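# Place the top reel label-down on the scanner glass

## Task

Take the reel sitting on top of the stack and set it lying flat on the scanner's glass surface, with its labelled face turned downward.

## Robot and tools

Robot: two arms in a physics simulation. left_arm carries a left hand and sits on the +y side; right_arm carries a right hand on the -y side. Arm names do not match image sides. Calibrated bases: left_arm at (-0.045, +0.282, +0.049) m, right_arm at (-0.045, -0.262, +0.005) m, both nearly unrotated. A camera stand is fixed behind the arms. Objects may now and then get a brief push from outside.

Scene frame: origin at table-top height, midway between the nominal bases; +x points out over the table, +z up. All reported hand positions (metres), quaternions (wxyz), velocities and Hand targets use this frame. Reported hand positions and orientations may be a few centimetres off, more at long reach.

Hand point axes (right hand): +z runs along the straight fingers toward the tips, +x across the palm away from the thumb, +y out of the palm face (palm surface at y = -0.062). On the left hand +x points toward the thumb instead. Straight fingertips end about 0.139 m beyond the knuckles (knuckles at z = -0.017); the index lies 0.023 m toward the thumb, middle and ring 0.023 and 0.068 m the other way. A rigid mast on the palm side of the wrist (x +0.05 to +0.10, z -0.16 to -0.11, up to y = +0.06; x sign flipped on the left hand) can collide with things. Fingertips have rubber caps.

execute_actions, argument actions: a list of actions run in sequence. Each action is a table of at most 15 rows, one row per 1/30 s step, so one action lasts 0.5 s; if fewer rows are given, the final row repeats to fill the 15 steps. Every row holds exactly 48 numbers in [-1, 1], for both arms always, in this order:
- left_arm dx, dy, dz, rx, ry, rz
- left hand goals: index_mcp, index_abd, index_pip, index_dip, middle_mcp, middle_abd, middle_pip, middle_dip, ring_mcp, ring_abd, ring_pip, ring_dip, thumb_cmc, thumb_axl, thumb_mcp, thumb_ipl
- left current_limit, speed
- then the same 24 for right_arm and its hand.

Arm numbers are offsets, not poses: each row is measured from that arm's Hand target as it was when the action began (not from the prior row), along scene-frame axes, rotating about the Hand target's position. Scale: 1.0 = 0.6 m for dx, dy, dz and 180 degrees for rx, ry, rz, which form a single rotation vector. Repeating the same offset in a new action moves further. A translation longer than 1.0 is shortened along its direction. All zeros re-requests the current target.

Hand numbers are absolute goal angles, scaled linearly between each hinge's stops (angle in degrees at +1, at -1; value that is straight): finger _mcp (-18, +128; +0.75), _abd (-60, +60; 0.00), _pip (-29, +108; +0.58), _dip (-21, +117; +0.70); moving toward -1 curls the finger toward the palm, and _abd toward -1 swings it away from the thumb. thumb_cmc (-20, +120; +0.71), toward -1 brings the thumb round in front of the palm; thumb_axl (-27, +140; +0.68) twists the thumb about its own line; thumb_mcp (-69, +109; +0.23) and thumb_ipl (-77, +108; +0.17) bend it. A zero is a real goal, not 'no change': to keep a hand as is, resend its hand_goal, hand_current_limit and hand_speed. current_limit maps -1..+1 to 0..550 mA (floor 11 mA); speed sets goal travel to (speed+1)/2 of 8.5 rad/s. Start values: current_limit +0.4, speed -0.6. Grip force comes from placing goals beyond the object's surface.

cameras (optional): list of names (cam_high 896x504, cam_low 896x504, cam_left_wrist 672x504, cam_right_wrist 672x504), ["all"] or []. Omitted or null gives all images for an empty actions list, none otherwise. An unknown name invalidates the call. Calibration (K, distortion, T_world_to_cam) is supplied per camera; fixed cameras may have shifted slightly, wrist images may lag while moving.

zoom_image: camera (one of the four names) and region [x0, y0, x1, y1] in that image's pixels from the top-left, at most 504 by 504; works only on the latest images.

finished_scene: scene = the current scene's number. It closes the scene for good; the reel must stay in place without the robot.

Results: per arm end_effector_position, end_effector_quat_wxyz, Hand target (the last commanded pose after clipping; next offsets start here), joint positions, velocities ('within noise' if still), torques (include arm weight; numbers 3 and 4 wrap at ±28 N m), some per-step positions, motor temperatures. Per hand motor, in the order above: hand_goal, hand_measured, hand_current_ma (positive pushes toward -1), hand_state (moving, goal, blocked, overload), plus hand_current_limit and hand_speed.

Control notes: commanded orientation is clipped to within 40 degrees of the measured one each step. Hands often stop short of the target and the elbow sags under load; resend the missing distance or command higher. Tiny moves may not start. To end a push, command the target back past the hand. Joint ranges (rad): waist ±2.880, shoulder 0 to 3.142, elbow 0 to 3.019, wrist pitch -1.693 to 1.571, wrist yaw ±1.571, wrist roll ±2.094. With the wrist near the waist axis small moves can swing the whole arm.

Avoid: dropping the reel or releasing it while moving, letting anything fall or be left off the table, hard hits or presses on fixed things, contact between the two arms or one hand gripping the other's fingers. A finger motor at 495 mA or more for 5 s shuts down for 10 s. Motors heat when holding loads, stretched out or straining; MOTOR HOT appears at 85 °C and at 100 °C the arm's joints drop it. Arm stops discard hand commands sent meanwhile.

Each tool is called after ">>>" by a JSON object that holds its "op" and its "data", one argument or row to a line.

## Session

>>> {"op": "execute_actions", "data": {
  "actions": []
}}

Scene clock: 0.00 s.
left_arm: end_effector_position=(+0.3659, +0.4653, +0.3964) hand_goal=(+0.754, +0.000, +0.576, +0.696, +0.754, +0.000, +0.576, +0.696, +0.754, +0.000, +0.576, +0.696, +0.714, +0.678, +0.226, +0.168) hand_measured=(+0.754, +0.000, +0.576, +0.696, +0.754, +0.000, +0.576, +0.696, +0.754, +0.000, +0.576, +0.696, +0.714, +0.678, +0.226, +0.168) hand_current_ma=(+0, +0, +0, +0, +0, +0, +0, +0, +0, +0, +0, +0, +0, +0, +0, +0) hand_state=(goal, goal, goal, goal, goal, goal, goal, goal, goal, goal, goal, goal, goal, goal, goal, goal) hand_current_limit=0.40 hand_speed=-0.60 end_effector_quat_wxyz=(+0.208, -0.028, +0.977, +0.039) | right_arm: end_effector_position=(+0.2045, +0.0726, +0.3627) hand_goal=(+0.754, +0.000, +0.576, +0.696, +0.754, +0.000, +0.576, +0.696, +0.754, +0.000, +0.576, +0.696, +0.714, +0.678, +0.226, +0.168) hand_measured=(+0.754, +0.000, +0.576, +0.696, +0.754, +0.000, +0.576, +0.696, +0.754, +0.000, +0.576, +0.696, +0.714, +0.678, +0.226, +0.168) hand_current_ma=(+0, +0, +0, +0, +0, +0, +0, +0, +0, +0, +0, +0, +0, +0, +0, +0) hand_state=(goal, goal, goal, goal, goal, goal, goal, goal, goal, goal, goal, goal, goal, goal, goal, goal) hand_current_limit=0.40 hand_speed=-0.60 end_effector_quat_wxyz=(-0.065, +0.772, +0.607, +0.177)
Joint positions: left_arm=[0.219 1.258 1.429 -1.316 0.005 -1.402] | right_arm=[1.18 1.204 1.408 -1.398 0.054 1.392]
Joint velocities: within noise
Joint torques (N m): no reading
Motor temperatures (°C): left_arm=[28 32 25 32 27 29] | right_arm=[37 30 32 31 31 31]
Heat: left arm: hottest shoulder 32 °C; right arm: hottest waist 37 °C.
Hand target: left_arm +0.3707, +0.4664, +0.4048; +0.217, -0.028, +0.975, +0.041 | right_arm +0.2063, +0.0768, +0.3742; -0.071, +0.770, +0.605, +0.189

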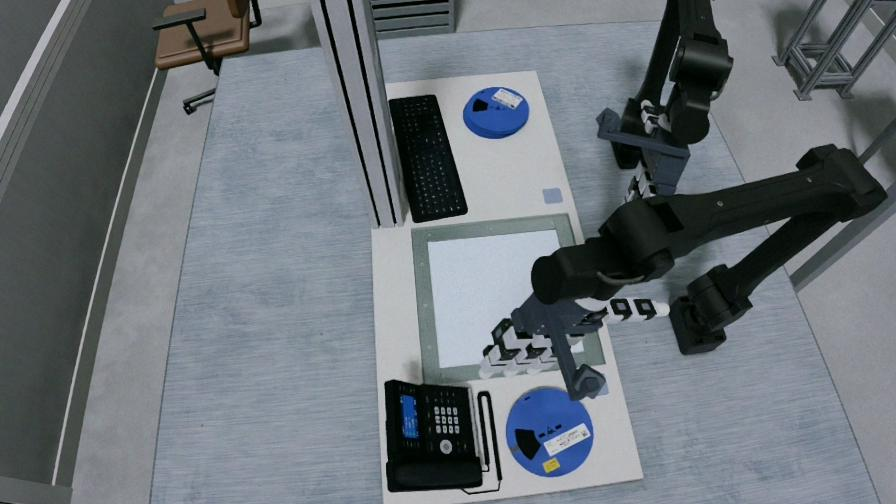

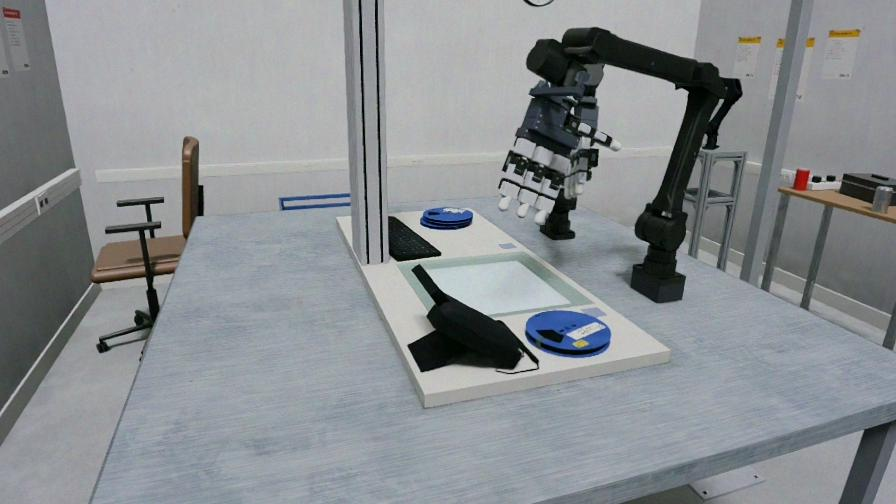

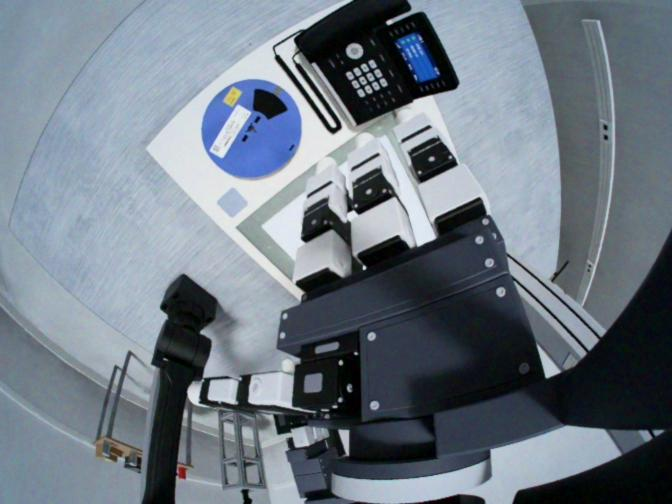

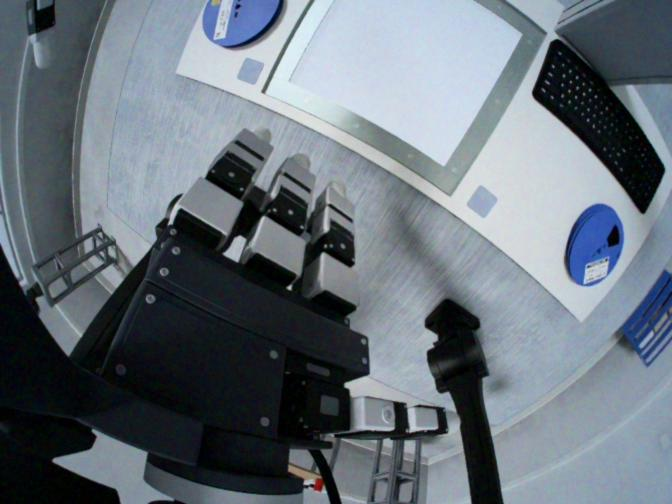

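>>> {"op": "zoom_image", "data": {
  "camera": "cam_high",
  "region": [360, 60, 640, 240]
}}

>>> {"op": "zoom_image", "data": {
  "camera": "cam_high",
  "region": [360, 340, 660, 504]
}}

>>> {"op": "zoom_image", "data": {
  "camera": "cam_low",
  "region": [340, 180, 680, 420]
}}

>>> {"op": "zoom_image", "data": {
  "camera": "cam_low",
  "region": [480, 290, 680, 390]
}}

>>> {"op": "zoom_image", "data": {
  "camera": "cam_low",
  "region": [380, 190, 520, 260]
}}

Scaled by 1.800.

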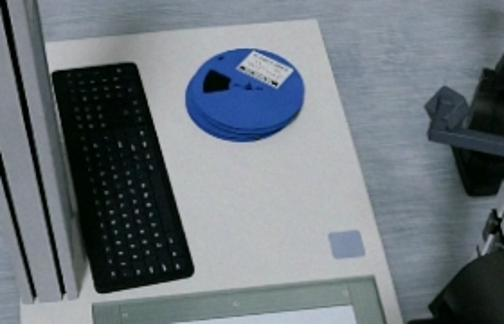

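Scaled by 1.680.

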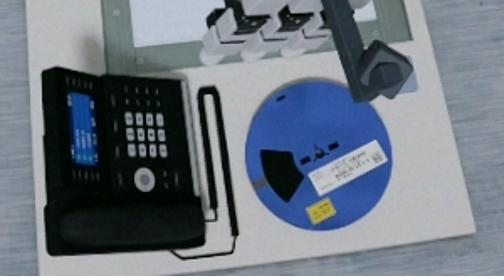

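Scaled by 1.482.

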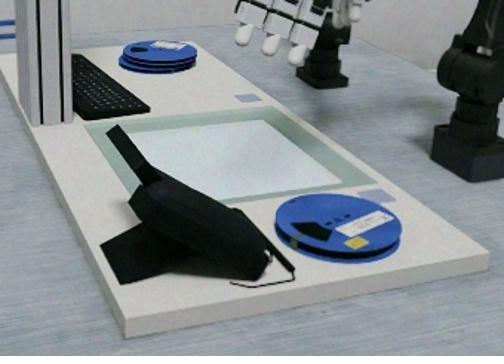

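Scaled by 2.520.

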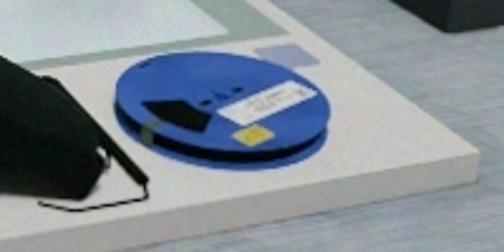

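Scaled by 3.600.

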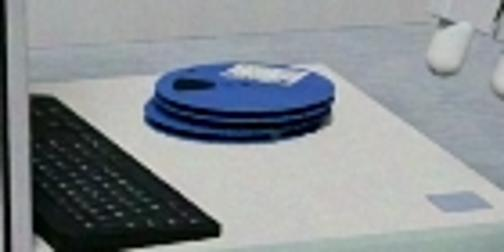

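>>> {"op": "execute_actions", "data": {
  "actions": [
    [[0,0,0,0,0,0,0.754,0,0.576,0.696,0.754,0,0.576,0.696,0.754,0,0.576,0.696,0.714,0.678,0.226,0.168,0.4,-0.6,0.083,-0.078,0.02,0,0,-0.0625,0.754,0,0.576,0.696,0.754,0,0.576,0.696,0.754,0,0.576,0.696,0.714,0.678,0.226,0.168,0.4,-0.6]],
    [[0,0,0,0,0,0,0.754,0,0.576,0.696,0.754,0,0.576,0.696,0.754,0,0.576,0.696,0.714,0.678,0.226,0.168,0.4,-0.6,0.069,-0.09,0,0,0,-0.0625,0.754,0,0.576,0.696,0.754,0,0.576,0.696,0.754,0,0.576,0.696,0.714,0.678,0.226,0.168,0.4,-0.6]],
    [[0,0,0,0,0,0,0.754,0,0.576,0.696,0.754,0,0.576,0.696,0.754,0,0.576,0.696,0.714,0.678,0.226,0.168,0.4,-0.6,0.051,-0.099,0,0,0,-0.0625,0.754,0,0.576,0.696,0.754,0,0.576,0.696,0.754,0,0.576,0.696,0.714,0.678,0.226,0.168,0.4,-0.6]],
    [[0,0,0,0,0,0,0.754,0,0.576,0.696,0.754,0,0.576,0.696,0.754,0,0.576,0.696,0.714,0.678,0.226,0.168,0.4,-0.6,0.036,-0.106,0,0,0,-0.0625,1,0,0.285,0.188,1,0,0.576,0.696,1,0,0.576,0.696,-0.571,0.678,0.73,-0.481,0.4,-0.6]]
  ],
  "cameras": ["cam_low"]
}}

Scene clock: 12.23 s.
left_arm: end_effector_position=(+0.3659, +0.4653, +0.3964) hand_goal=(+0.754, +0.000, +0.576, +0.696, +0.754, +0.000, +0.576, +0.696, +0.754, +0.000, +0.576, +0.696, +0.714, +0.678, +0.226, +0.168) hand_measured=(+0.754, +0.000, +0.576, +0.696, +0.754, +0.000, +0.576, +0.696, +0.754, +0.000, +0.576, +0.696, +0.714, +0.678, +0.224, +0.168) hand_current_ma=(+0, +0, +0, +0, +0, +0, +0, +0, +0, +0, +0, +0, +0, +0, -1, +0) hand_state=(goal, goal, goal, goal, goal, goal, goal, goal, goal, goal, goal, goal, goal, goal, goal, goal) hand_current_limit=0.40 hand_speed=-0.60 end_effector_quat_wxyz=(+0.208, -0.028, +0.977, +0.039) | right_arm: end_effector_position=(+0.3425, -0.1513, +0.3693) hand_goal=(+1.000, +0.000, +0.286, +0.188, +1.000, +0.000, +0.576, +0.696, +1.000, +0.000, +0.576, +0.696, -0.570, +0.678, +0.730, -0.480) hand_measured=(+0.994, +0.000, +0.288, +0.190, +0.992, +0.000, +0.576, +0.696, +0.994, +0.000, +0.576, +0.696, -0.562, +0.678, +0.720, -0.478) hand_current_ma=(-1, +0, +0, +0, -1, +0, +0, +0, -1, +0, +0, +0, +1, +0, -3, +0) hand_state=(goal, goal, goal, goal, goal, goal, goal, goal, goal, goal, goal, goal, goal, goal, goal, goal) hand_current_limit=0.40 hand_speed=-0.60 end_effector_quat_wxyz=(+0.012, +0.943, +0.273, +0.189)
Joint positions: left_arm=[0.219 1.258 1.429 -1.316 0.005 -1.402] | right_arm=[0.559 1.206 1.426 -1.428 0.118 1.529]
Joint torques (N m): left_arm=[0.32 -8.7 12.51 1.11 -0.06 -0.02] | right_arm=[-0.03 -3.96 12.66 0.72 0.23 0.06]
Heat: left arm: hottest shoulder 32 °C; right arm: hottest waist 37 °C.
Hand target: left_arm +0.3707, +0.4664, +0.4048; +0.217, -0.028, +0.975, +0.041 | right_arm +0.3496, -0.1469, +0.3862; +0.006, +0.943, +0.265, +0.202
Off the commanded pose: left_arm 0.010 m, 1 deg | right_arm 0.019 m, 2 deg.
Step readings (end_effector_position of left_arm | right_arm):
0: (+0.3659, +0.4653, +0.3964) | (+0.2045, +0.0726, +0.3627)
1: (+0.3659, +0.4653, +0.3964) | (+0.2047, +0.0725, +0.3627)
2: (+0.3659, +0.4653, +0.3964) | (+0.2070, +0.0706, +0.3629)
4: (+0.3659, +0.4653, +0.3964) | (+0.2154, +0.0623, +0.3629)
8: (+0.3659, +0.4653, +0.3964) | (+0.2417, +0.0351, +0.3628)
15: (+0.3659, +0.4653, +0.3964) | (+0.2523, +0.0237, +0.3652)
16: (+0.3659, +0.4653, +0.3964) | (+0.2524, +0.0237, +0.3657)
17: (+0.3659, +0.4653, +0.3964) | (+0.2533, +0.0224, +0.3659)
19: (+0.3659, +0.4653, +0.3964) | (+0.2609, +0.0129, +0.3661)
23: (+0.3659, +0.4653, +0.3964) | (+0.2840, -0.0176, +0.3667)
30: (+0.3659, +0.4653, +0.3964) | (+0.2922, -0.0305, +0.3665)
31: (+0.3659, +0.4653, +0.3964) | (+0.2922, -0.0307, +0.3666)
32: (+0.3659, +0.4653, +0.3964) | (+0.2928, -0.0321, +0.3665)
34: (+0.3659, +0.4653, +0.3964) | (+0.2985, -0.0425, +0.3666)
38: (+0.3659, +0.4653, +0.3964) | (+0.3158, -0.0756, +0.3673)
45: (+0.3659, +0.4653, +0.3964) | (+0.3216, -0.0892, +0.3674)
46: (+0.3659, +0.4653, +0.3964) | (+0.3217, -0.0894, +0.3676)
47: (+0.3659, +0.4653, +0.3964) | (+0.3222, -0.0912, +0.3677)
49: (+0.3659, +0.4653, +0.3964) | (+0.3262, -0.1027, +0.3677)
53: (+0.3659, +0.4653, +0.3964) | (+0.3379, -0.1378, +0.3682)
60: (+0.3659, +0.4653, +0.3964) | (+0.3421, -0.1518, +0.3689)
Images, in order (width x height): cam_low 896x504.

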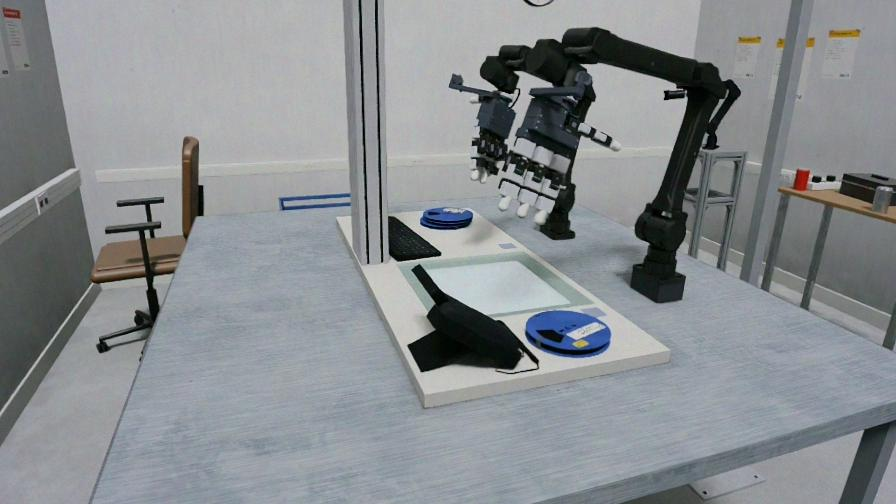

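>>> {"op": "execute_actions", "data": {
  "actions": [
    [[0,0,0,0,0,0,0.754,0,0.576,0.696,0.754,0,0.576,0.696,0.754,0,0.576,0.696,0.714,0.678,0.226,0.168,0.4,-0.6,0.018,-0.110,0,0,0,-0.0625,1,-0.095,0.285,0.188,1,0,0.576,0.696,1,0,0.576,0.696,-0.571,0.678,0.73,-0.481,0.4,-0.6]],
    [[0,0,0,0,0,0,0.754,0,0.576,0.696,0.754,0,0.576,0.696,0.754,0,0.576,0.696,0.714,0.678,0.226,0.168,0.4,-0.6,-0.002,-0.111,0,0,0,-0.0625,1,-0.095,0.285,0.188,1,0,0.576,0.696,1,0,0.576,0.696,-0.571,0.678,0.73,-0.481,0.4,-0.6]],
    [[0,0,0,0,0,0,0.754,0,0.576,0.696,0.754,0,0.576,0.696,0.754,0,0.576,0.696,0.714,0.678,0.226,0.168,0.4,-0.6,-0.018,-0.1075,0,0,0,-0.0625,1,-0.095,0.285,0.188,1,0,0.576,0.696,1,0,0.576,0.696,-0.571,0.678,0.73,-0.481,0.4,-0.6]],
    [[0,0,0,0,0,0,0.754,0,0.576,0.696,0.754,0,0.576,0.696,0.754,0,0.576,0.696,0.714,0.678,0.226,0.168,0.4,-0.6,-0.034,-0.102,0,0,0,-0.0625,1,-0.095,0.285,0.188,1,0,0.576,0.696,1,0,0.576,0.696,-0.571,0.678,0.73,-0.481,0.4,-0.6]]
  ],
  "cameras": ["all"]
}}

Scene clock: 14.70 s.
left_arm: end_effector_position=(+0.3659, +0.4653, +0.3964) hand_goal=(+0.754, +0.000, +0.576, +0.696, +0.754, +0.000, +0.576, +0.696, +0.754, +0.000, +0.576, +0.696, +0.714, +0.678, +0.226, +0.168) hand_measured=(+0.754, +0.000, +0.576, +0.696, +0.754, +0.000, +0.576, +0.696, +0.754, +0.000, +0.576, +0.696, +0.714, +0.678, +0.224, +0.168) hand_current_ma=(+0, +0, +0, +0, +0, +0, +0, +0, +0, +0, +0, +0, +0, +0, -1, +0) hand_state=(goal, goal, goal, goal, goal, goal, goal, goal, goal, goal, goal, goal, goal, goal, goal, goal) hand_current_limit=0.40 hand_speed=-0.60 end_effector_quat_wxyz=(+0.208, -0.028, +0.977, +0.039) | right_arm: end_effector_position=(+0.3196, -0.4053, +0.3695) hand_goal=(+1.000, -0.094, +0.286, +0.188, +1.000, +0.000, +0.576, +0.696, +1.000, +0.000, +0.576, +0.696, -0.570, +0.678, +0.730, -0.480) hand_measured=(+0.998, -0.088, +0.288, +0.190, +0.998, +0.000, +0.576, +0.696, +0.998, +0.000, +0.576, +0.696, -0.564, +0.678, +0.722, -0.480) hand_current_ma=(+0, +1, +0, +0, +0, +0, +0, +0, +0, +0, +0, +0, +1, +0, -2, +0) hand_state=(goal, goal, goal, goal, goal, goal, goal, goal, goal, goal, goal, goal, goal, goal, goal, goal) hand_current_limit=0.40 hand_speed=-0.60 end_effector_quat_wxyz=(+0.085, +0.976, -0.109, +0.169)
Joint positions: left_arm=[0.219 1.258 1.429 -1.316 0.005 -1.402] | right_arm=[-0.07 1.221 1.439 -1.448 0.177 1.677]
Joint torques (N m): left_arm=[0.21 -8.76 12.55 1.11 -0.04 -0.01] | right_arm=[-0.26 -4.42 12.66 0.62 0.31 0.05]
Heat: left arm: hottest shoulder 32 °C; right arm: hottest waist 36 °C.
Hand target: left_arm +0.3707, +0.4664, +0.4048; +0.217, -0.028, +0.975, +0.041 | right_arm +0.3281, -0.4052, +0.3862; +0.083, +0.972, -0.116, +0.184
Off the commanded pose: left_arm 0.010 m, 1 deg | right_arm 0.019 m, 2 deg.
Step readings (end_effector_position of left_arm | right_arm):
0: (+0.3659, +0.4653, +0.3964) | (+0.3425, -0.1513, +0.3693)
1: (+0.3659, +0.4653, +0.3964) | (+0.3425, -0.1516, +0.3693)
2: (+0.3659, +0.4653, +0.3964) | (+0.3429, -0.1540, +0.3693)
4: (+0.3659, +0.4653, +0.3964) | (+0.3448, -0.1653, +0.3694)
8: (+0.3659, +0.4653, +0.3964) | (+0.3506, -0.2022, +0.3700)
15: (+0.3659, +0.4653, +0.3964) | (+0.3521, -0.2172, +0.3690)
16: (+0.3659, +0.4653, +0.3964) | (+0.3520, -0.2171, +0.3687)
17: (+0.3659, +0.4653, +0.3964) | (+0.3519, -0.2189, +0.3687)
19: (+0.3659, +0.4653, +0.3964) | (+0.3519, -0.2306, +0.3687)
23: (+0.3659, +0.4653, +0.3964) | (+0.3515, -0.2674, +0.3693)
30: (+0.3659, +0.4653, +0.3964) | (+0.3502, -0.2823, +0.3686)
31: (+0.3659, +0.4653, +0.3964) | (+0.3501, -0.2823, +0.3685)
32: (+0.3659, +0.4653, +0.3964) | (+0.3499, -0.2843, +0.3686)
34: (+0.3659, +0.4653, +0.3964) | (+0.3480, -0.2957, +0.3686)
38: (+0.3659, +0.4653, +0.3964) | (+0.3416, -0.3314, +0.3693)
45: (+0.3659, +0.4653, +0.3964) | (+0.3393, -0.3456, +0.3698)
46: (+0.3659, +0.4653, +0.3964) | (+0.3396, -0.3455, +0.3698)
47: (+0.3659, +0.4653, +0.3964) | (+0.3390, -0.3470, +0.3697)
49: (+0.3659, +0.4653, +0.3964) | (+0.3353, -0.3574, +0.3697)
53: (+0.3659, +0.4653, +0.3964) | (+0.3232, -0.3918, +0.3702)
60: (+0.3659, +0.4653, +0.3964) | (+0.3188, -0.4054, +0.3698)
camera_calibration:
cam_right_wrist: T_world_to_cam=[[-0.854754, -0.48026, -0.19684, 0.183708], [-0.517324, 0.757538, 0.398135, 0.288972], [-0.0420946, 0.442138, -0.895959, 0.649767], [0, 0, 0, 1]] pos_world=[0.333869, -0.417966, 0.503276]

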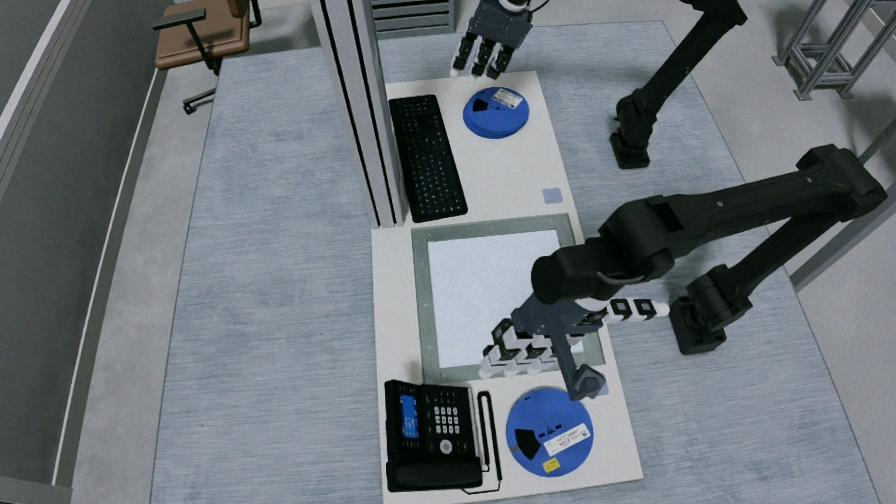

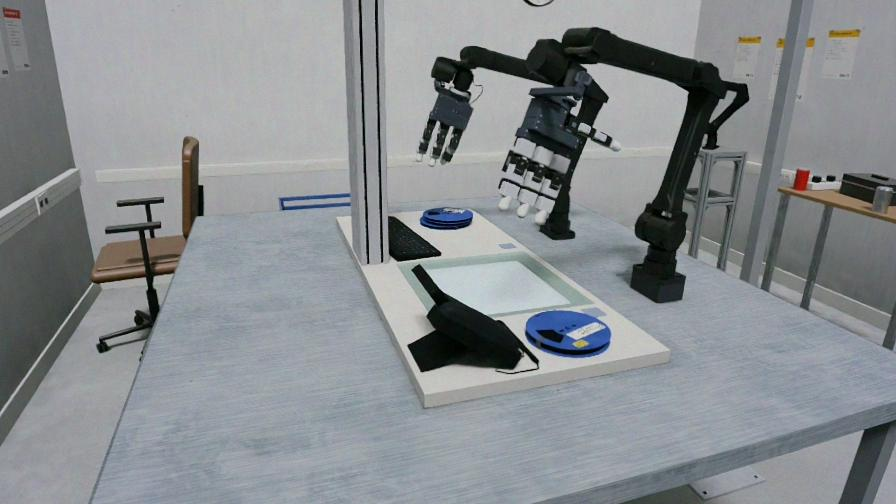

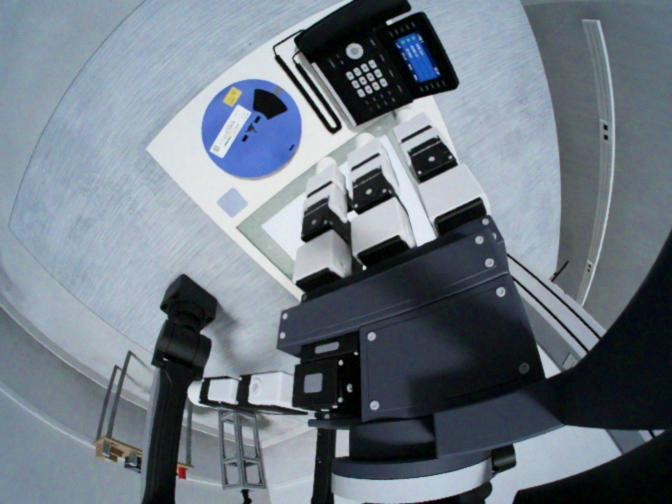

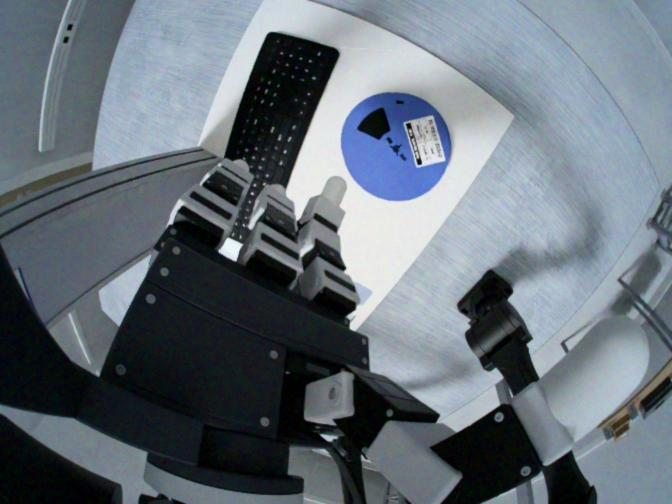

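>>> {"op": "zoom_image", "data": {
  "camera": "cam_right_wrist",
  "region": [310, 70, 500, 230]
}}

>>> {"op": "zoom_image", "data": {
  "camera": "cam_high",
  "region": [440, 70, 560, 160]
}}

Scaled by 2.653 from the camera's 672x504 image, which has a finer 960x720 frame.

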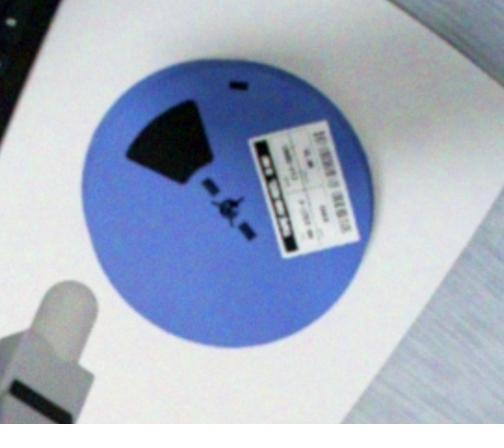

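Scaled by 4.200.

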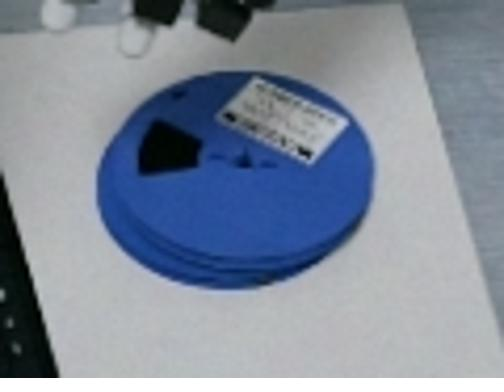

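>>> {"op": "zoom_image", "data": {
  "camera": "cam_low",
  "region": [410, 195, 490, 240]
}}

>>> {"op": "zoom_image", "data": {
  "camera": "cam_low",
  "region": [510, 295, 630, 370]
}}

Scaled by 6.300.

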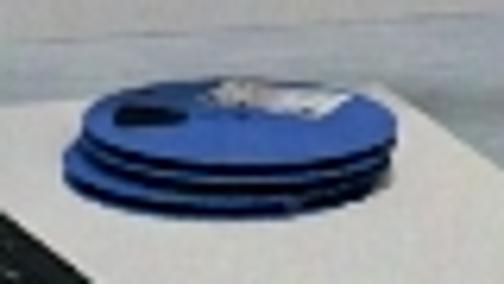

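Scaled by 4.200.

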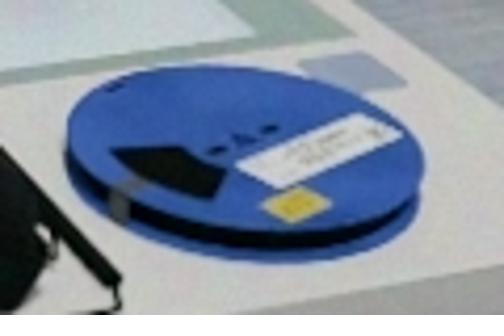

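>>> {"op": "execute_actions", "data": {
  "actions": [
    [[0,0,0,0,0,0,0.754,0,0.576,0.696,0.754,0,0.576,0.696,0.754,0,0.576,0.696,0.714,0.678,0.226,0.168,0.4,-0.6,0.005,0,0,0.0843,0.0112,0.0254,1,-0.095,0.285,0.188,1,0,0.576,0.696,1,0,0.576,0.696,-0.571,0.678,0.73,-0.481,0.4,-0.6]],
    [[0,0,0,0,0,0,0.754,0,0.576,0.696,0.754,0,0.576,0.696,0.754,0,0.576,0.696,0.714,0.678,0.226,0.168,0.4,-0.6,0.005,0,0,0.0843,0.0112,0.0254,1,-0.095,0.285,0.188,1,0,0.576,0.696,1,0,0.576,0.696,-0.571,0.678,0.73,-0.481,0.4,-0.6]],
    [[0,0,0,0,0,0,0.754,0,0.576,0.696,0.754,0,0.576,0.696,0.754,0,0.576,0.696,0.714,0.678,0.226,0.168,0.4,-0.6,0.005,0,0,0.0843,0.0112,0.0254,1,-0.095,0.285,0.188,1,0,0.576,0.696,1,0,0.576,0.696,-0.571,0.678,0.73,-0.481,0.4,-0.6]],
    [[0,0,0,0,0,0,0.754,0,0.576,0.696,0.754,0,0.576,0.696,0.754,0,0.576,0.696,0.714,0.678,0.226,0.168,0.4,-0.6,0.005,0,0,0.0843,0.0112,0.0254,1,-0.095,0.285,0.188,1,0,0.576,0.696,1,0,0.576,0.696,-0.571,0.678,0.73,-0.481,0.4,-0.6]],
    [[0,0,0,0,0,0,0.754,0,0.576,0.696,0.754,0,0.576,0.696,0.754,0,0.576,0.696,0.714,0.678,0.226,0.168,0.4,-0.6,0.005,0,0,0.0843,0.0112,0.0254,1,-0.095,0.285,0.188,1,0,0.576,0.696,1,0,0.576,0.696,-0.571,0.678,0.73,-0.481,0.4,-0.6]]
  ],
  "cameras": ["cam_low","cam_high","cam_right_wrist"]
}}

Scene clock: 18.80 s.
left_arm: end_effector_position=(+0.3659, +0.4653, +0.3964) hand_goal=(+0.754, +0.000, +0.576, +0.696, +0.754, +0.000, +0.576, +0.696, +0.754, +0.000, +0.576, +0.696, +0.714, +0.678, +0.226, +0.168) hand_measured=(+0.754, +0.000, +0.576, +0.696, +0.754, +0.000, +0.576, +0.696, +0.754, +0.000, +0.576, +0.696, +0.714, +0.678, +0.224, +0.168) hand_current_ma=(+0, +0, +0, +0, +0, +0, +0, +0, +0, +0, +0, +0, +0, +0, -1, +0) hand_state=(goal, goal, goal, goal, goal, goal, goal, goal, goal, goal, goal, goal, goal, goal, goal, goal) hand_current_limit=0.40 hand_speed=-0.60 end_effector_quat_wxyz=(+0.208, -0.028, +0.977, +0.039) | right_arm: end_effector_position=(+0.3437, -0.4026, +0.3921) hand_goal=(+1.000, -0.094, +0.286, +0.188, +1.000, +0.000, +0.576, +0.696, +1.000, +0.000, +0.576, +0.696, -0.570, +0.678, +0.730, -0.480) hand_measured=(+0.990, -0.090, +0.286, +0.190, +0.988, +0.000, +0.576, +0.696, +0.990, +0.000, +0.576, +0.696, -0.566, +0.678, +0.722, -0.480) hand_current_ma=(-3, +0, +0, +0, -3, +0, +0, +0, -2, +0, +0, +0, +0, +0, -2, +0) hand_state=(goal, goal, goal, goal, goal, goal, goal, goal, goal, goal, goal, goal, goal, goal, goal, goal) hand_current_limit=0.40 hand_speed=-0.60 end_effector_quat_wxyz=(-0.431, +0.853, -0.150, +0.253)
Joint positions: left_arm=[0.219 1.258 1.429 -1.316 0.005 -1.402] | right_arm=[-0.588 1.341 1.627 -1.682 -1.037 1.416]
Joint torques (N m): left_arm=[0.09 -8.59 12.56 1.09 -0.05 -0.03] | right_arm=[0.32 -6.36 8.18 0.2 -1.1 0.01]
Heat: left arm: hottest shoulder 32 °C; right arm: hottest waist 36 °C.
Hand target: left_arm +0.3707, +0.4664, +0.4048; +0.217, -0.028, +0.975, +0.041 | right_arm +0.3430, -0.4054, +0.3862; -0.554, +0.833, -0.016, +0.007
Off the commanded pose: left_arm 0.010 m, 1 deg | right_arm 0.007 m, 35 deg.
joint sent to its limit (right arm) — joint 4 (wrist pitch), lower limit. The joint targets are off in orientation, not in position.
Step readings (end_effector_position of left_arm | right_arm):
0: (+0.3659, +0.4653, +0.3964) | (+0.3196, -0.4053, +0.3695)
1: (+0.3659, +0.4653, +0.3964) | (+0.3200, -0.4034, +0.3687)
2: (+0.3659, +0.4653, +0.3964) | (+0.3206, -0.3984, +0.3656)
4: (+0.3659, +0.4653, +0.3964) | (+0.3223, -0.3888, +0.3617)
8: (+0.3659, +0.4653, +0.3964) | (+0.3231, -0.3940, +0.3691)
15: (+0.3659, +0.4653, +0.3964) | (+0.3207, -0.4014, +0.3728)
16: (+0.3659, +0.4653, +0.3964) | (+0.3214, -0.3996, +0.3717)
17: (+0.3659, +0.4653, +0.3964) | (+0.3223, -0.3940, +0.3696)
19: (+0.3659, +0.4653, +0.3964) | (+0.3247, -0.3848, +0.3676)
23: (+0.3659, +0.4653, +0.3964) | (+0.3269, -0.3938, +0.3704)
30: (+0.3659, +0.4653, +0.3964) | (+0.3240, -0.4015, +0.3701)
31: (+0.3659, +0.4653, +0.3964) | (+0.3247, -0.3998, +0.3701)
32: (+0.3659, +0.4653, +0.3964) | (+0.3268, -0.3951, +0.3699)
34: (+0.3659, +0.4653, +0.3964) | (+0.3310, -0.3869, +0.3704)
38: (+0.3659, +0.4653, +0.3964) | (+0.3308, -0.3944, +0.3720)
45: (+0.3659, +0.4653, +0.3964) | (+0.3297, -0.4010, +0.3727)
46: (+0.3659, +0.4653, +0.3964) | (+0.3305, -0.3995, +0.3730)
47: (+0.3659, +0.4653, +0.3964) | (+0.3326, -0.3954, +0.3741)
49: (+0.3659, +0.4653, +0.3964) | (+0.3367, -0.3884, +0.3773)
53: (+0.3659, +0.4653, +0.3964) | (+0.3363, -0.3949, +0.3810)
60: (+0.3659, +0.4653, +0.3964) | (+0.3352, -0.4007, +0.3818)
61: (+0.3659, +0.4653, +0.3964) | (+0.3359, -0.3996, +0.3822)
62: (+0.3659, +0.4653, +0.3964) | (+0.3378, -0.3961, +0.3841)
64: (+0.3659, +0.4653, +0.3964) | (+0.3422, -0.3899, +0.3887)
68: (+0.3659, +0.4653, +0.3964) | (+0.3427, -0.3963, +0.3932)
75: (+0.3659, +0.4653, +0.3964) | (+0.3433, -0.4031, +0.3923)
camera_calibration:
cam_right_wrist: T_world_to_cam=[[-0.650772, -0.00250957, -0.759269, 0.552814], [-0.755921, 0.0959996, 0.647586, 0.00823757], [0.0712643, 0.995378, -0.0643709, 0.527523], [0, 0, 0, 1]] pos_world=[0.328389, -0.524488, 0.448357]
Images, in order (width x height): cam_high 896x504, cam_low 896x504, cam_right_wrist 672x504.

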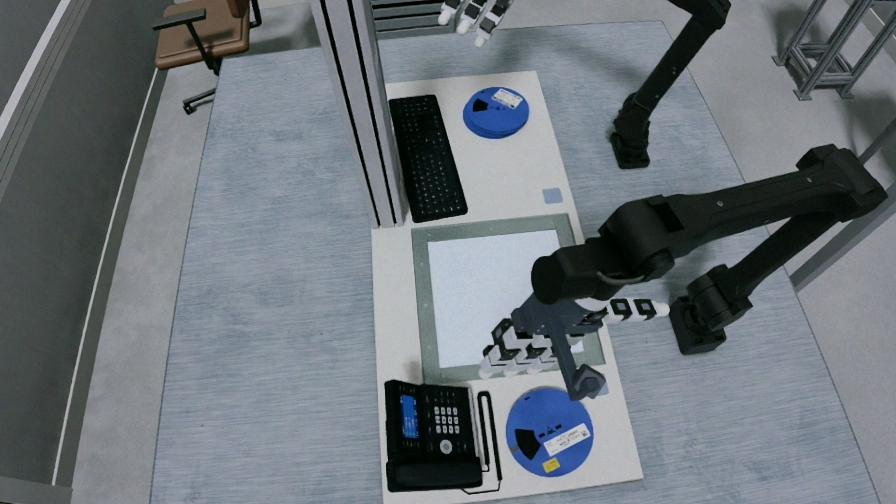

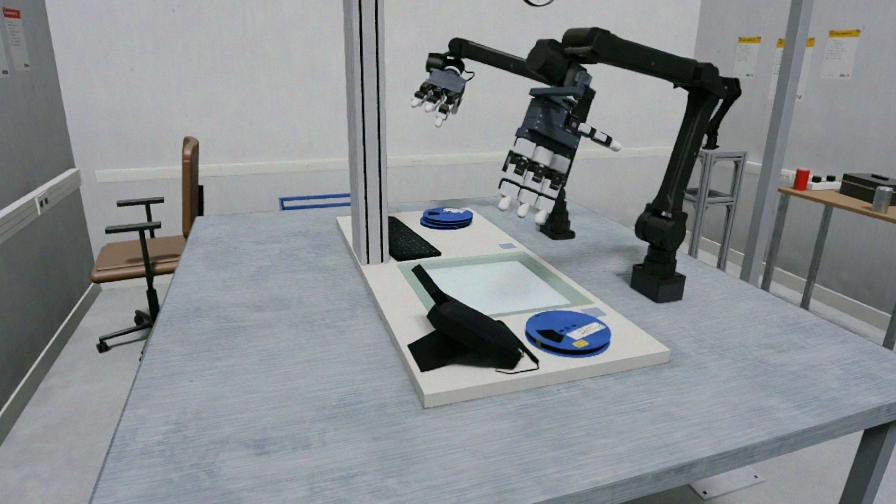

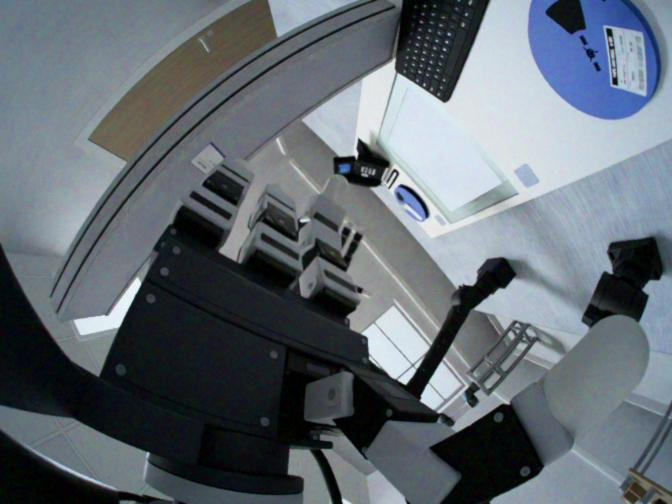

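>>> {"op": "execute_actions", "data": {
  "actions": [
    [[0,0,0,0,0,0,0.754,0,0.576,0.696,0.754,0,0.576,0.696,0.754,0,0.576,0.696,0.714,0.678,0.226,0.168,0.4,-0.6,0.01,-0.005,-0.07,0,0,0,0.616,-0.095,0.431,0.493,1,0,0.576,0.696,1,0,0.576,0.696,-0.571,0.678,0.449,-0.232,0.4,-0.6]],
    [[0,0,0,0,0,0,0.754,0,0.576,0.696,0.754,0,0.576,0.696,0.754,0,0.576,0.696,0.714,0.678,0.226,0.168,0.4,-0.6,0.01,-0.005,-0.07,0,0,0,0.616,-0.095,0.431,0.493,1,0,0.576,0.696,1,0,0.576,0.696,-0.571,0.678,0.449,-0.232,0.4,-0.6]],
    [[0,0,0,0,0,0,0.754,0,0.576,0.696,0.754,0,0.576,0.696,0.754,0,0.576,0.696,0.714,0.678,0.226,0.168,0.4,-0.6,0.01,-0.005,-0.07,0,0,0,0.616,-0.095,0.431,0.493,1,0,0.576,0.696,1,0,0.576,0.696,-0.571,0.678,0.449,-0.232,0.4,-0.6]],
    [[0,0,0,0,0,0,0.754,0,0.576,0.696,0.754,0,0.576,0.696,0.754,0,0.576,0.696,0.714,0.678,0.226,0.168,0.4,-0.6,0.01,-0.005,-0.07,0,0,0,0.616,-0.095,0.431,0.493,1,0,0.576,0.696,1,0,0.576,0.696,-0.571,0.678,0.449,-0.232,0.4,-0.6]]
  ],
  "cameras": ["cam_low","cam_high","cam_right_wrist"]
}}

Scene clock: 27.33 s.
left_arm: end_effector_position=(+0.3659, +0.4653, +0.3964) hand_goal=(+0.754, +0.000, +0.576, +0.696, +0.754, +0.000, +0.576, +0.696, +0.754, +0.000, +0.576, +0.696, +0.714, +0.678, +0.226, +0.168) hand_measured=(+0.754, +0.000, +0.576, +0.696, +0.754, +0.000, +0.576, +0.696, +0.754, +0.000, +0.576, +0.696, +0.714, +0.678, +0.224, +0.168) hand_current_ma=(+0, +0, +0, +0, +0, +0, +0, +0, +0, +0, +0, +0, +0, +0, -1, +0) hand_state=(goal, goal, goal, goal, goal, goal, goal, goal, goal, goal, goal, goal, goal, goal, goal, goal) hand_current_limit=0.40 hand_speed=-0.60 end_effector_quat_wxyz=(+0.208, -0.028, +0.977, +0.039) | right_arm: end_effector_position=(+0.3642, -0.4203, +0.2175) hand_goal=(+0.616, -0.094, +0.432, +0.494, +1.000, +0.000, +0.576, +0.696, +1.000, +0.000, +0.576, +0.696, -0.570, +0.678, +0.450, -0.232) hand_measured=(+0.608, -0.090, +0.426, +0.492, +0.988, +0.000, +0.576, +0.696, +0.990, +0.000, +0.576, +0.696, -0.568, +0.678, +0.448, -0.234) hand_current_ma=(-1, +0, -1, +0, -3, +0, +0, +0, -2, +0, +0, +0, +0, +0, +0, +0) hand_state=(goal, goal, goal, goal, goal, goal, goal, goal, goal, goal, goal, goal, goal, goal, goal, goal) hand_current_limit=0.40 hand_speed=-0.60 end_effector_quat_wxyz=(-0.454, +0.874, -0.112, +0.130)
Joint positions: left_arm=[0.219 1.258 1.429 -1.316 0.005 -1.402] | right_arm=[-0.566 1.589 1.444 -1.682 -0.961 1.111]
Joint torques (N m): left_arm=[0.21 -8.7 12.51 1.13 -0.04 -0.03] | right_arm=[0.56 -9.17 8.38 -0.51 -0.84 -0.24]
Heat: left arm: hottest shoulder 32 °C; right arm: hottest waist 36 °C.
Hand target: left_arm +0.3707, +0.4664, +0.4048; +0.217, -0.028, +0.975, +0.041 | right_arm +0.3671, -0.4172, +0.2183; -0.554, +0.833, -0.016, +0.007
Off the commanded pose: left_arm 0.010 m, 1 deg | right_arm 0.004 m, 22 deg.
joint sent to its limit (right arm) — joint 4 (wrist pitch), lower limit. The joint targets are off in orientation, not in position.
Step readings (end_effector_position of left_arm | right_arm):
0: (+0.3659, +0.4653, +0.3964) | (+0.3437, -0.4025, +0.3922)
1: (+0.3659, +0.4653, +0.3964) | (+0.3436, -0.4024, +0.3917)
2: (+0.3659, +0.4653, +0.3964) | (+0.3435, -0.4019, +0.3900)
4: (+0.3659, +0.4653, +0.3964) | (+0.3426, -0.4009, +0.3834)
8: (+0.3659, +0.4653, +0.3964) | (+0.3434, -0.4024, +0.3608)
15: (+0.3659, +0.4653, +0.3964) | (+0.3478, -0.4085, +0.3419)
16: (+0.3659, +0.4653, +0.3964) | (+0.3478, -0.4087, +0.3418)
17: (+0.3659, +0.4653, +0.3964) | (+0.3481, -0.4089, +0.3412)
19: (+0.3659, +0.4653, +0.3964) | (+0.3480, -0.4090, +0.3374)
23: (+0.3659, +0.4653, +0.3964) | (+0.3482, -0.4104, +0.3198)
30: (+0.3659, +0.4653, +0.3964) | (+0.3519, -0.4145, +0.3021)
31: (+0.3659, +0.4653, +0.3964) | (+0.3520, -0.4145, +0.3019)
32: (+0.3659, +0.4653, +0.3964) | (+0.3524, -0.4146, +0.3011)
34: (+0.3659, +0.4653, +0.3964) | (+0.3529, -0.4145, +0.2975)
38: (+0.3659, +0.4653, +0.3964) | (+0.3544, -0.4152, +0.2788)
45: (+0.3659, +0.4653, +0.3964) | (+0.3575, -0.4174, +0.2593)
46: (+0.3659, +0.4653, +0.3964) | (+0.3578, -0.4173, +0.2592)
47: (+0.3659, +0.4653, +0.3964) | (+0.3584, -0.4175, +0.2587)
49: (+0.3659, +0.4653, +0.3964) | (+0.3597, -0.4181, +0.2557)
53: (+0.3659, +0.4653, +0.3964) | (+0.3616, -0.4191, +0.2376)
60: (+0.3659, +0.4653, +0.3964) | (+0.3633, -0.4207, +0.2177)
camera_calibration:
cam_right_wrist: T_world_to_cam=[[-0.767091, -0.11028, -0.631988, 0.402885], [-0.62904, -0.0642104, 0.774717, -0.00259254], [-0.126016, 0.991824, -0.0201154, 0.593201], [0, 0, 0, 1]] pos_world=[0.382172, -0.544088, 0.26856]
Images, in order (width x height): cam_high 896x504, cam_low 896x504, cam_right_wrist 672x504.

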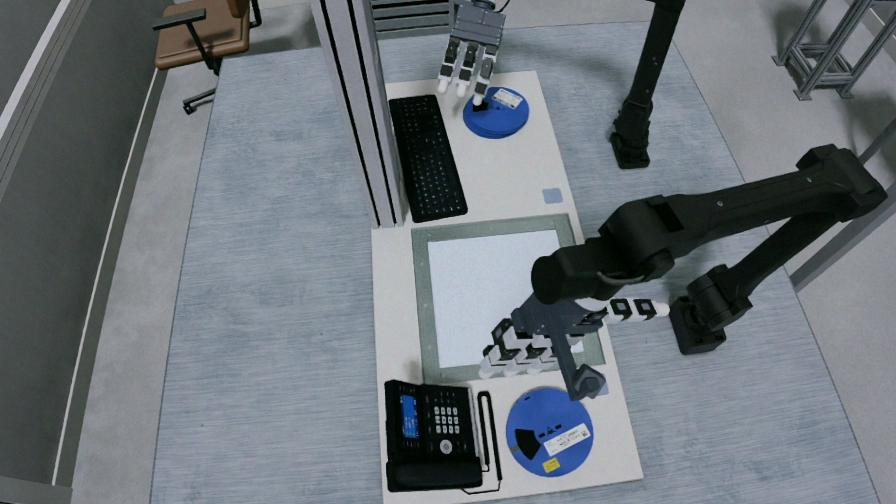

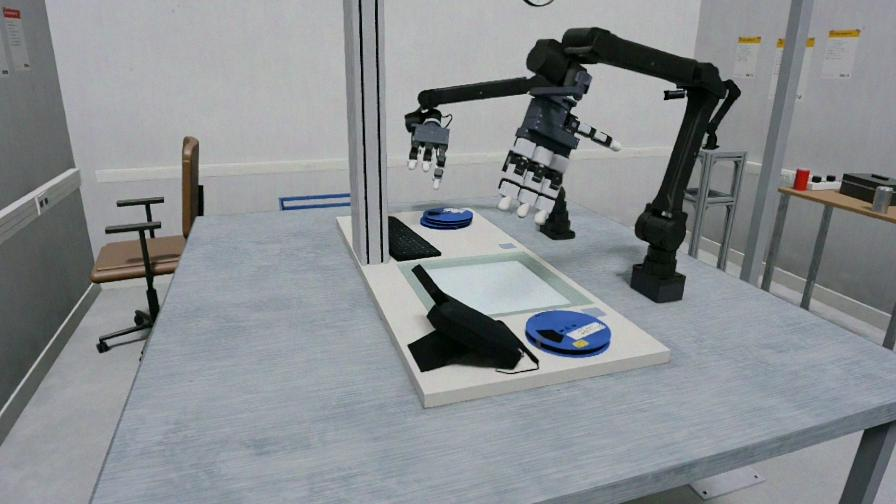

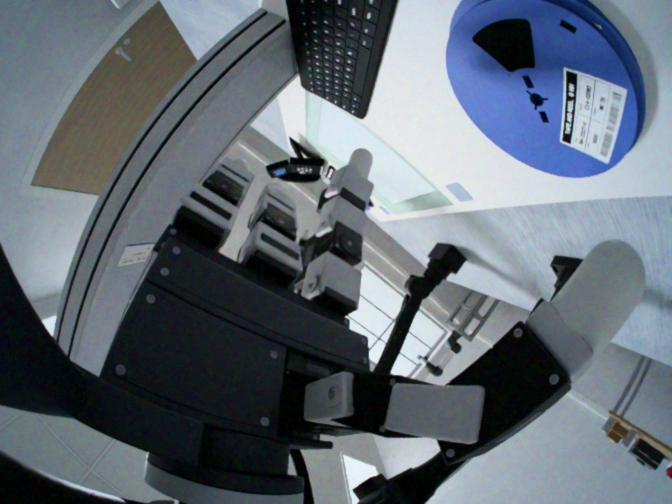

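>>> {"op": "execute_actions", "data": {
  "actions": [
    [[0,0,0,0,0,0,0.754,0,0.576,0.696,0.754,0,0.576,0.696,0.754,0,0.576,0.696,0.714,0.678,0.226,0.168,0.4,-0.6,0,0,-0.06,0,0,0,0.616,-0.095,0.431,0.493,1,0,0.576,0.696,1,0,0.576,0.696,-0.571,0.678,0.449,-0.232,0.4,-0.6]],
    [[0,0,0,0,0,0,0.754,0,0.576,0.696,0.754,0,0.576,0.696,0.754,0,0.576,0.696,0.714,0.678,0.226,0.168,0.4,-0.6,0,0,-0.06,0,0,0,0.616,-0.095,0.431,0.493,1,0,0.576,0.696,1,0,0.576,0.696,-0.571,0.678,0.449,-0.232,0.4,-0.6]]
  ],
  "cameras": ["cam_low","cam_high","cam_right_wrist"]
}}

Scene clock: 28.90 s.
left_arm: end_effector_position=(+0.3659, +0.4653, +0.3964) hand_goal=(+0.754, +0.000, +0.576, +0.696, +0.754, +0.000, +0.576, +0.696, +0.754, +0.000, +0.576, +0.696, +0.714, +0.678, +0.226, +0.168) hand_measured=(+0.754, +0.000, +0.576, +0.696, +0.754, +0.000, +0.576, +0.696, +0.754, +0.000, +0.576, +0.696, +0.714, +0.678, +0.224, +0.168) hand_current_ma=(+0, +0, +0, +0, +0, +0, +0, +0, +0, +0, +0, +0, +0, +0, -1, +0) hand_state=(goal, goal, goal, goal, goal, goal, goal, goal, goal, goal, goal, goal, goal, goal, goal, goal) hand_current_limit=0.40 hand_speed=-0.60 end_effector_quat_wxyz=(+0.208, -0.028, +0.977, +0.039) | right_arm: end_effector_position=(+0.3644, -0.4207, +0.1472) hand_goal=(+0.616, -0.094, +0.432, +0.494, +1.000, +0.000, +0.576, +0.696, +1.000, +0.000, +0.576, +0.696, -0.570, +0.678, +0.450, -0.232) hand_measured=(+0.608, -0.090, +0.426, +0.492, +0.988, +0.000, +0.576, +0.696, +0.990, +0.000, +0.576, +0.696, -0.568, +0.678, +0.448, -0.234) hand_current_ma=(-1, +0, -1, +0, -3, +0, +0, +0, -2, +0, +0, +0, +0, +0, +0, +0) hand_state=(goal, goal, goal, goal, goal, goal, goal, goal, goal, goal, goal, goal, goal, goal, goal, goal) hand_current_limit=0.40 hand_speed=-0.60 end_effector_quat_wxyz=(-0.473, +0.873, -0.082, +0.089)
Joint positions: left_arm=[0.219 1.258 1.429 -1.316 0.005 -1.402] | right_arm=[-0.563 1.711 1.39 -1.682 -0.939 0.958]
Joint torques (N m): left_arm=[-0.03 -8.53 12.51 1.06 -0.04 -0.02] | right_arm=[1.2 -9.82 7.64 -0.8 -0.77 -0.21]
Heat: left arm: hottest shoulder 32 °C; right arm: hottest waist 36 °C.
Hand target: left_arm +0.3707, +0.4664, +0.4048; +0.217, -0.028, +0.975, +0.041 | right_arm +0.3670, -0.4173, +0.1462; -0.554, +0.832, -0.016, +0.007
Off the commanded pose: left_arm 0.010 m, 1 deg | right_arm 0.004 m, 16 deg.
joint sent to its limit (right arm) — joint 4 (wrist pitch), lower limit. The joint targets are off in orientation, not in position.
Step readings (end_effector_position of left_arm | right_arm):
0: (+0.3659, +0.4653, +0.3964) | (+0.3643, -0.4203, +0.2175)
1: (+0.3659, +0.4653, +0.3964) | (+0.3644, -0.4203, +0.2175)
2: (+0.3659, +0.4653, +0.3964) | (+0.3645, -0.4204, +0.2167)
4: (+0.3659, +0.4653, +0.3964) | (+0.3648, -0.4204, +0.2138)
8: (+0.3659, +0.4653, +0.3964) | (+0.3641, -0.4200, +0.1994)
15: (+0.3659, +0.4653, +0.3964) | (+0.3640, -0.4207, +0.1842)
16: (+0.3659, +0.4653, +0.3964) | (+0.3641, -0.4208, +0.1841)
17: (+0.3659, +0.4653, +0.3964) | (+0.3646, -0.4210, +0.1835)
19: (+0.3659, +0.4653, +0.3964) | (+0.3656, -0.4214, +0.1807)
23: (+0.3659, +0.4653, +0.3964) | (+0.3648, -0.4209, +0.1641)
30: (+0.3659, +0.4653, +0.3964) | (+0.3636, -0.4210, +0.1474)
camera_calibration:
cam_right_wrist: T_world_to_cam=[[-0.778225, -0.160521, -0.607123, 0.33782], [-0.588751, -0.149869, 0.794299, -0.00169977], [-0.21849, 0.975588, 0.0221253, 0.612941], [0, 0, 0, 1]] pos_world=[0.395821, -0.544005, 0.192887]
Images, in order (width x height): cam_high 896x504, cam_low 896x504, cam_right_wrist 672x504.

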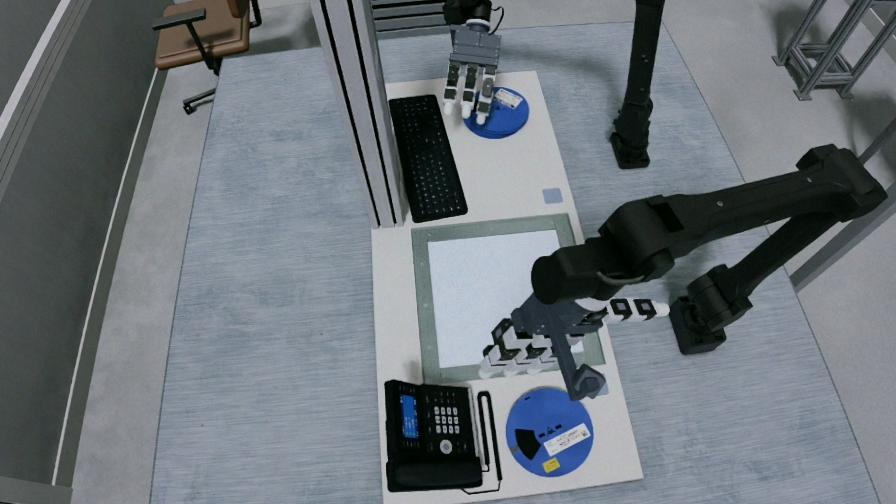

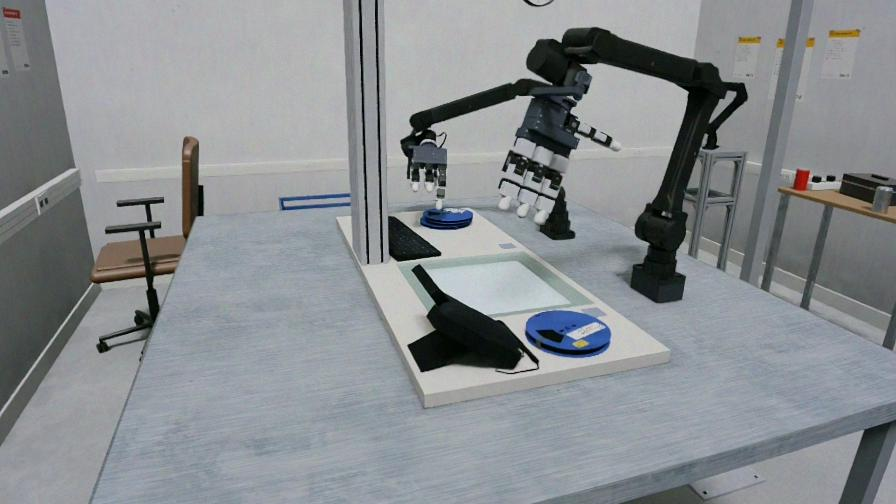

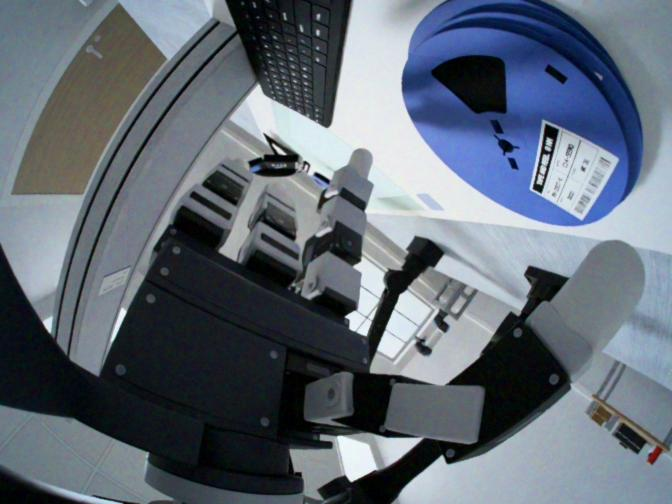

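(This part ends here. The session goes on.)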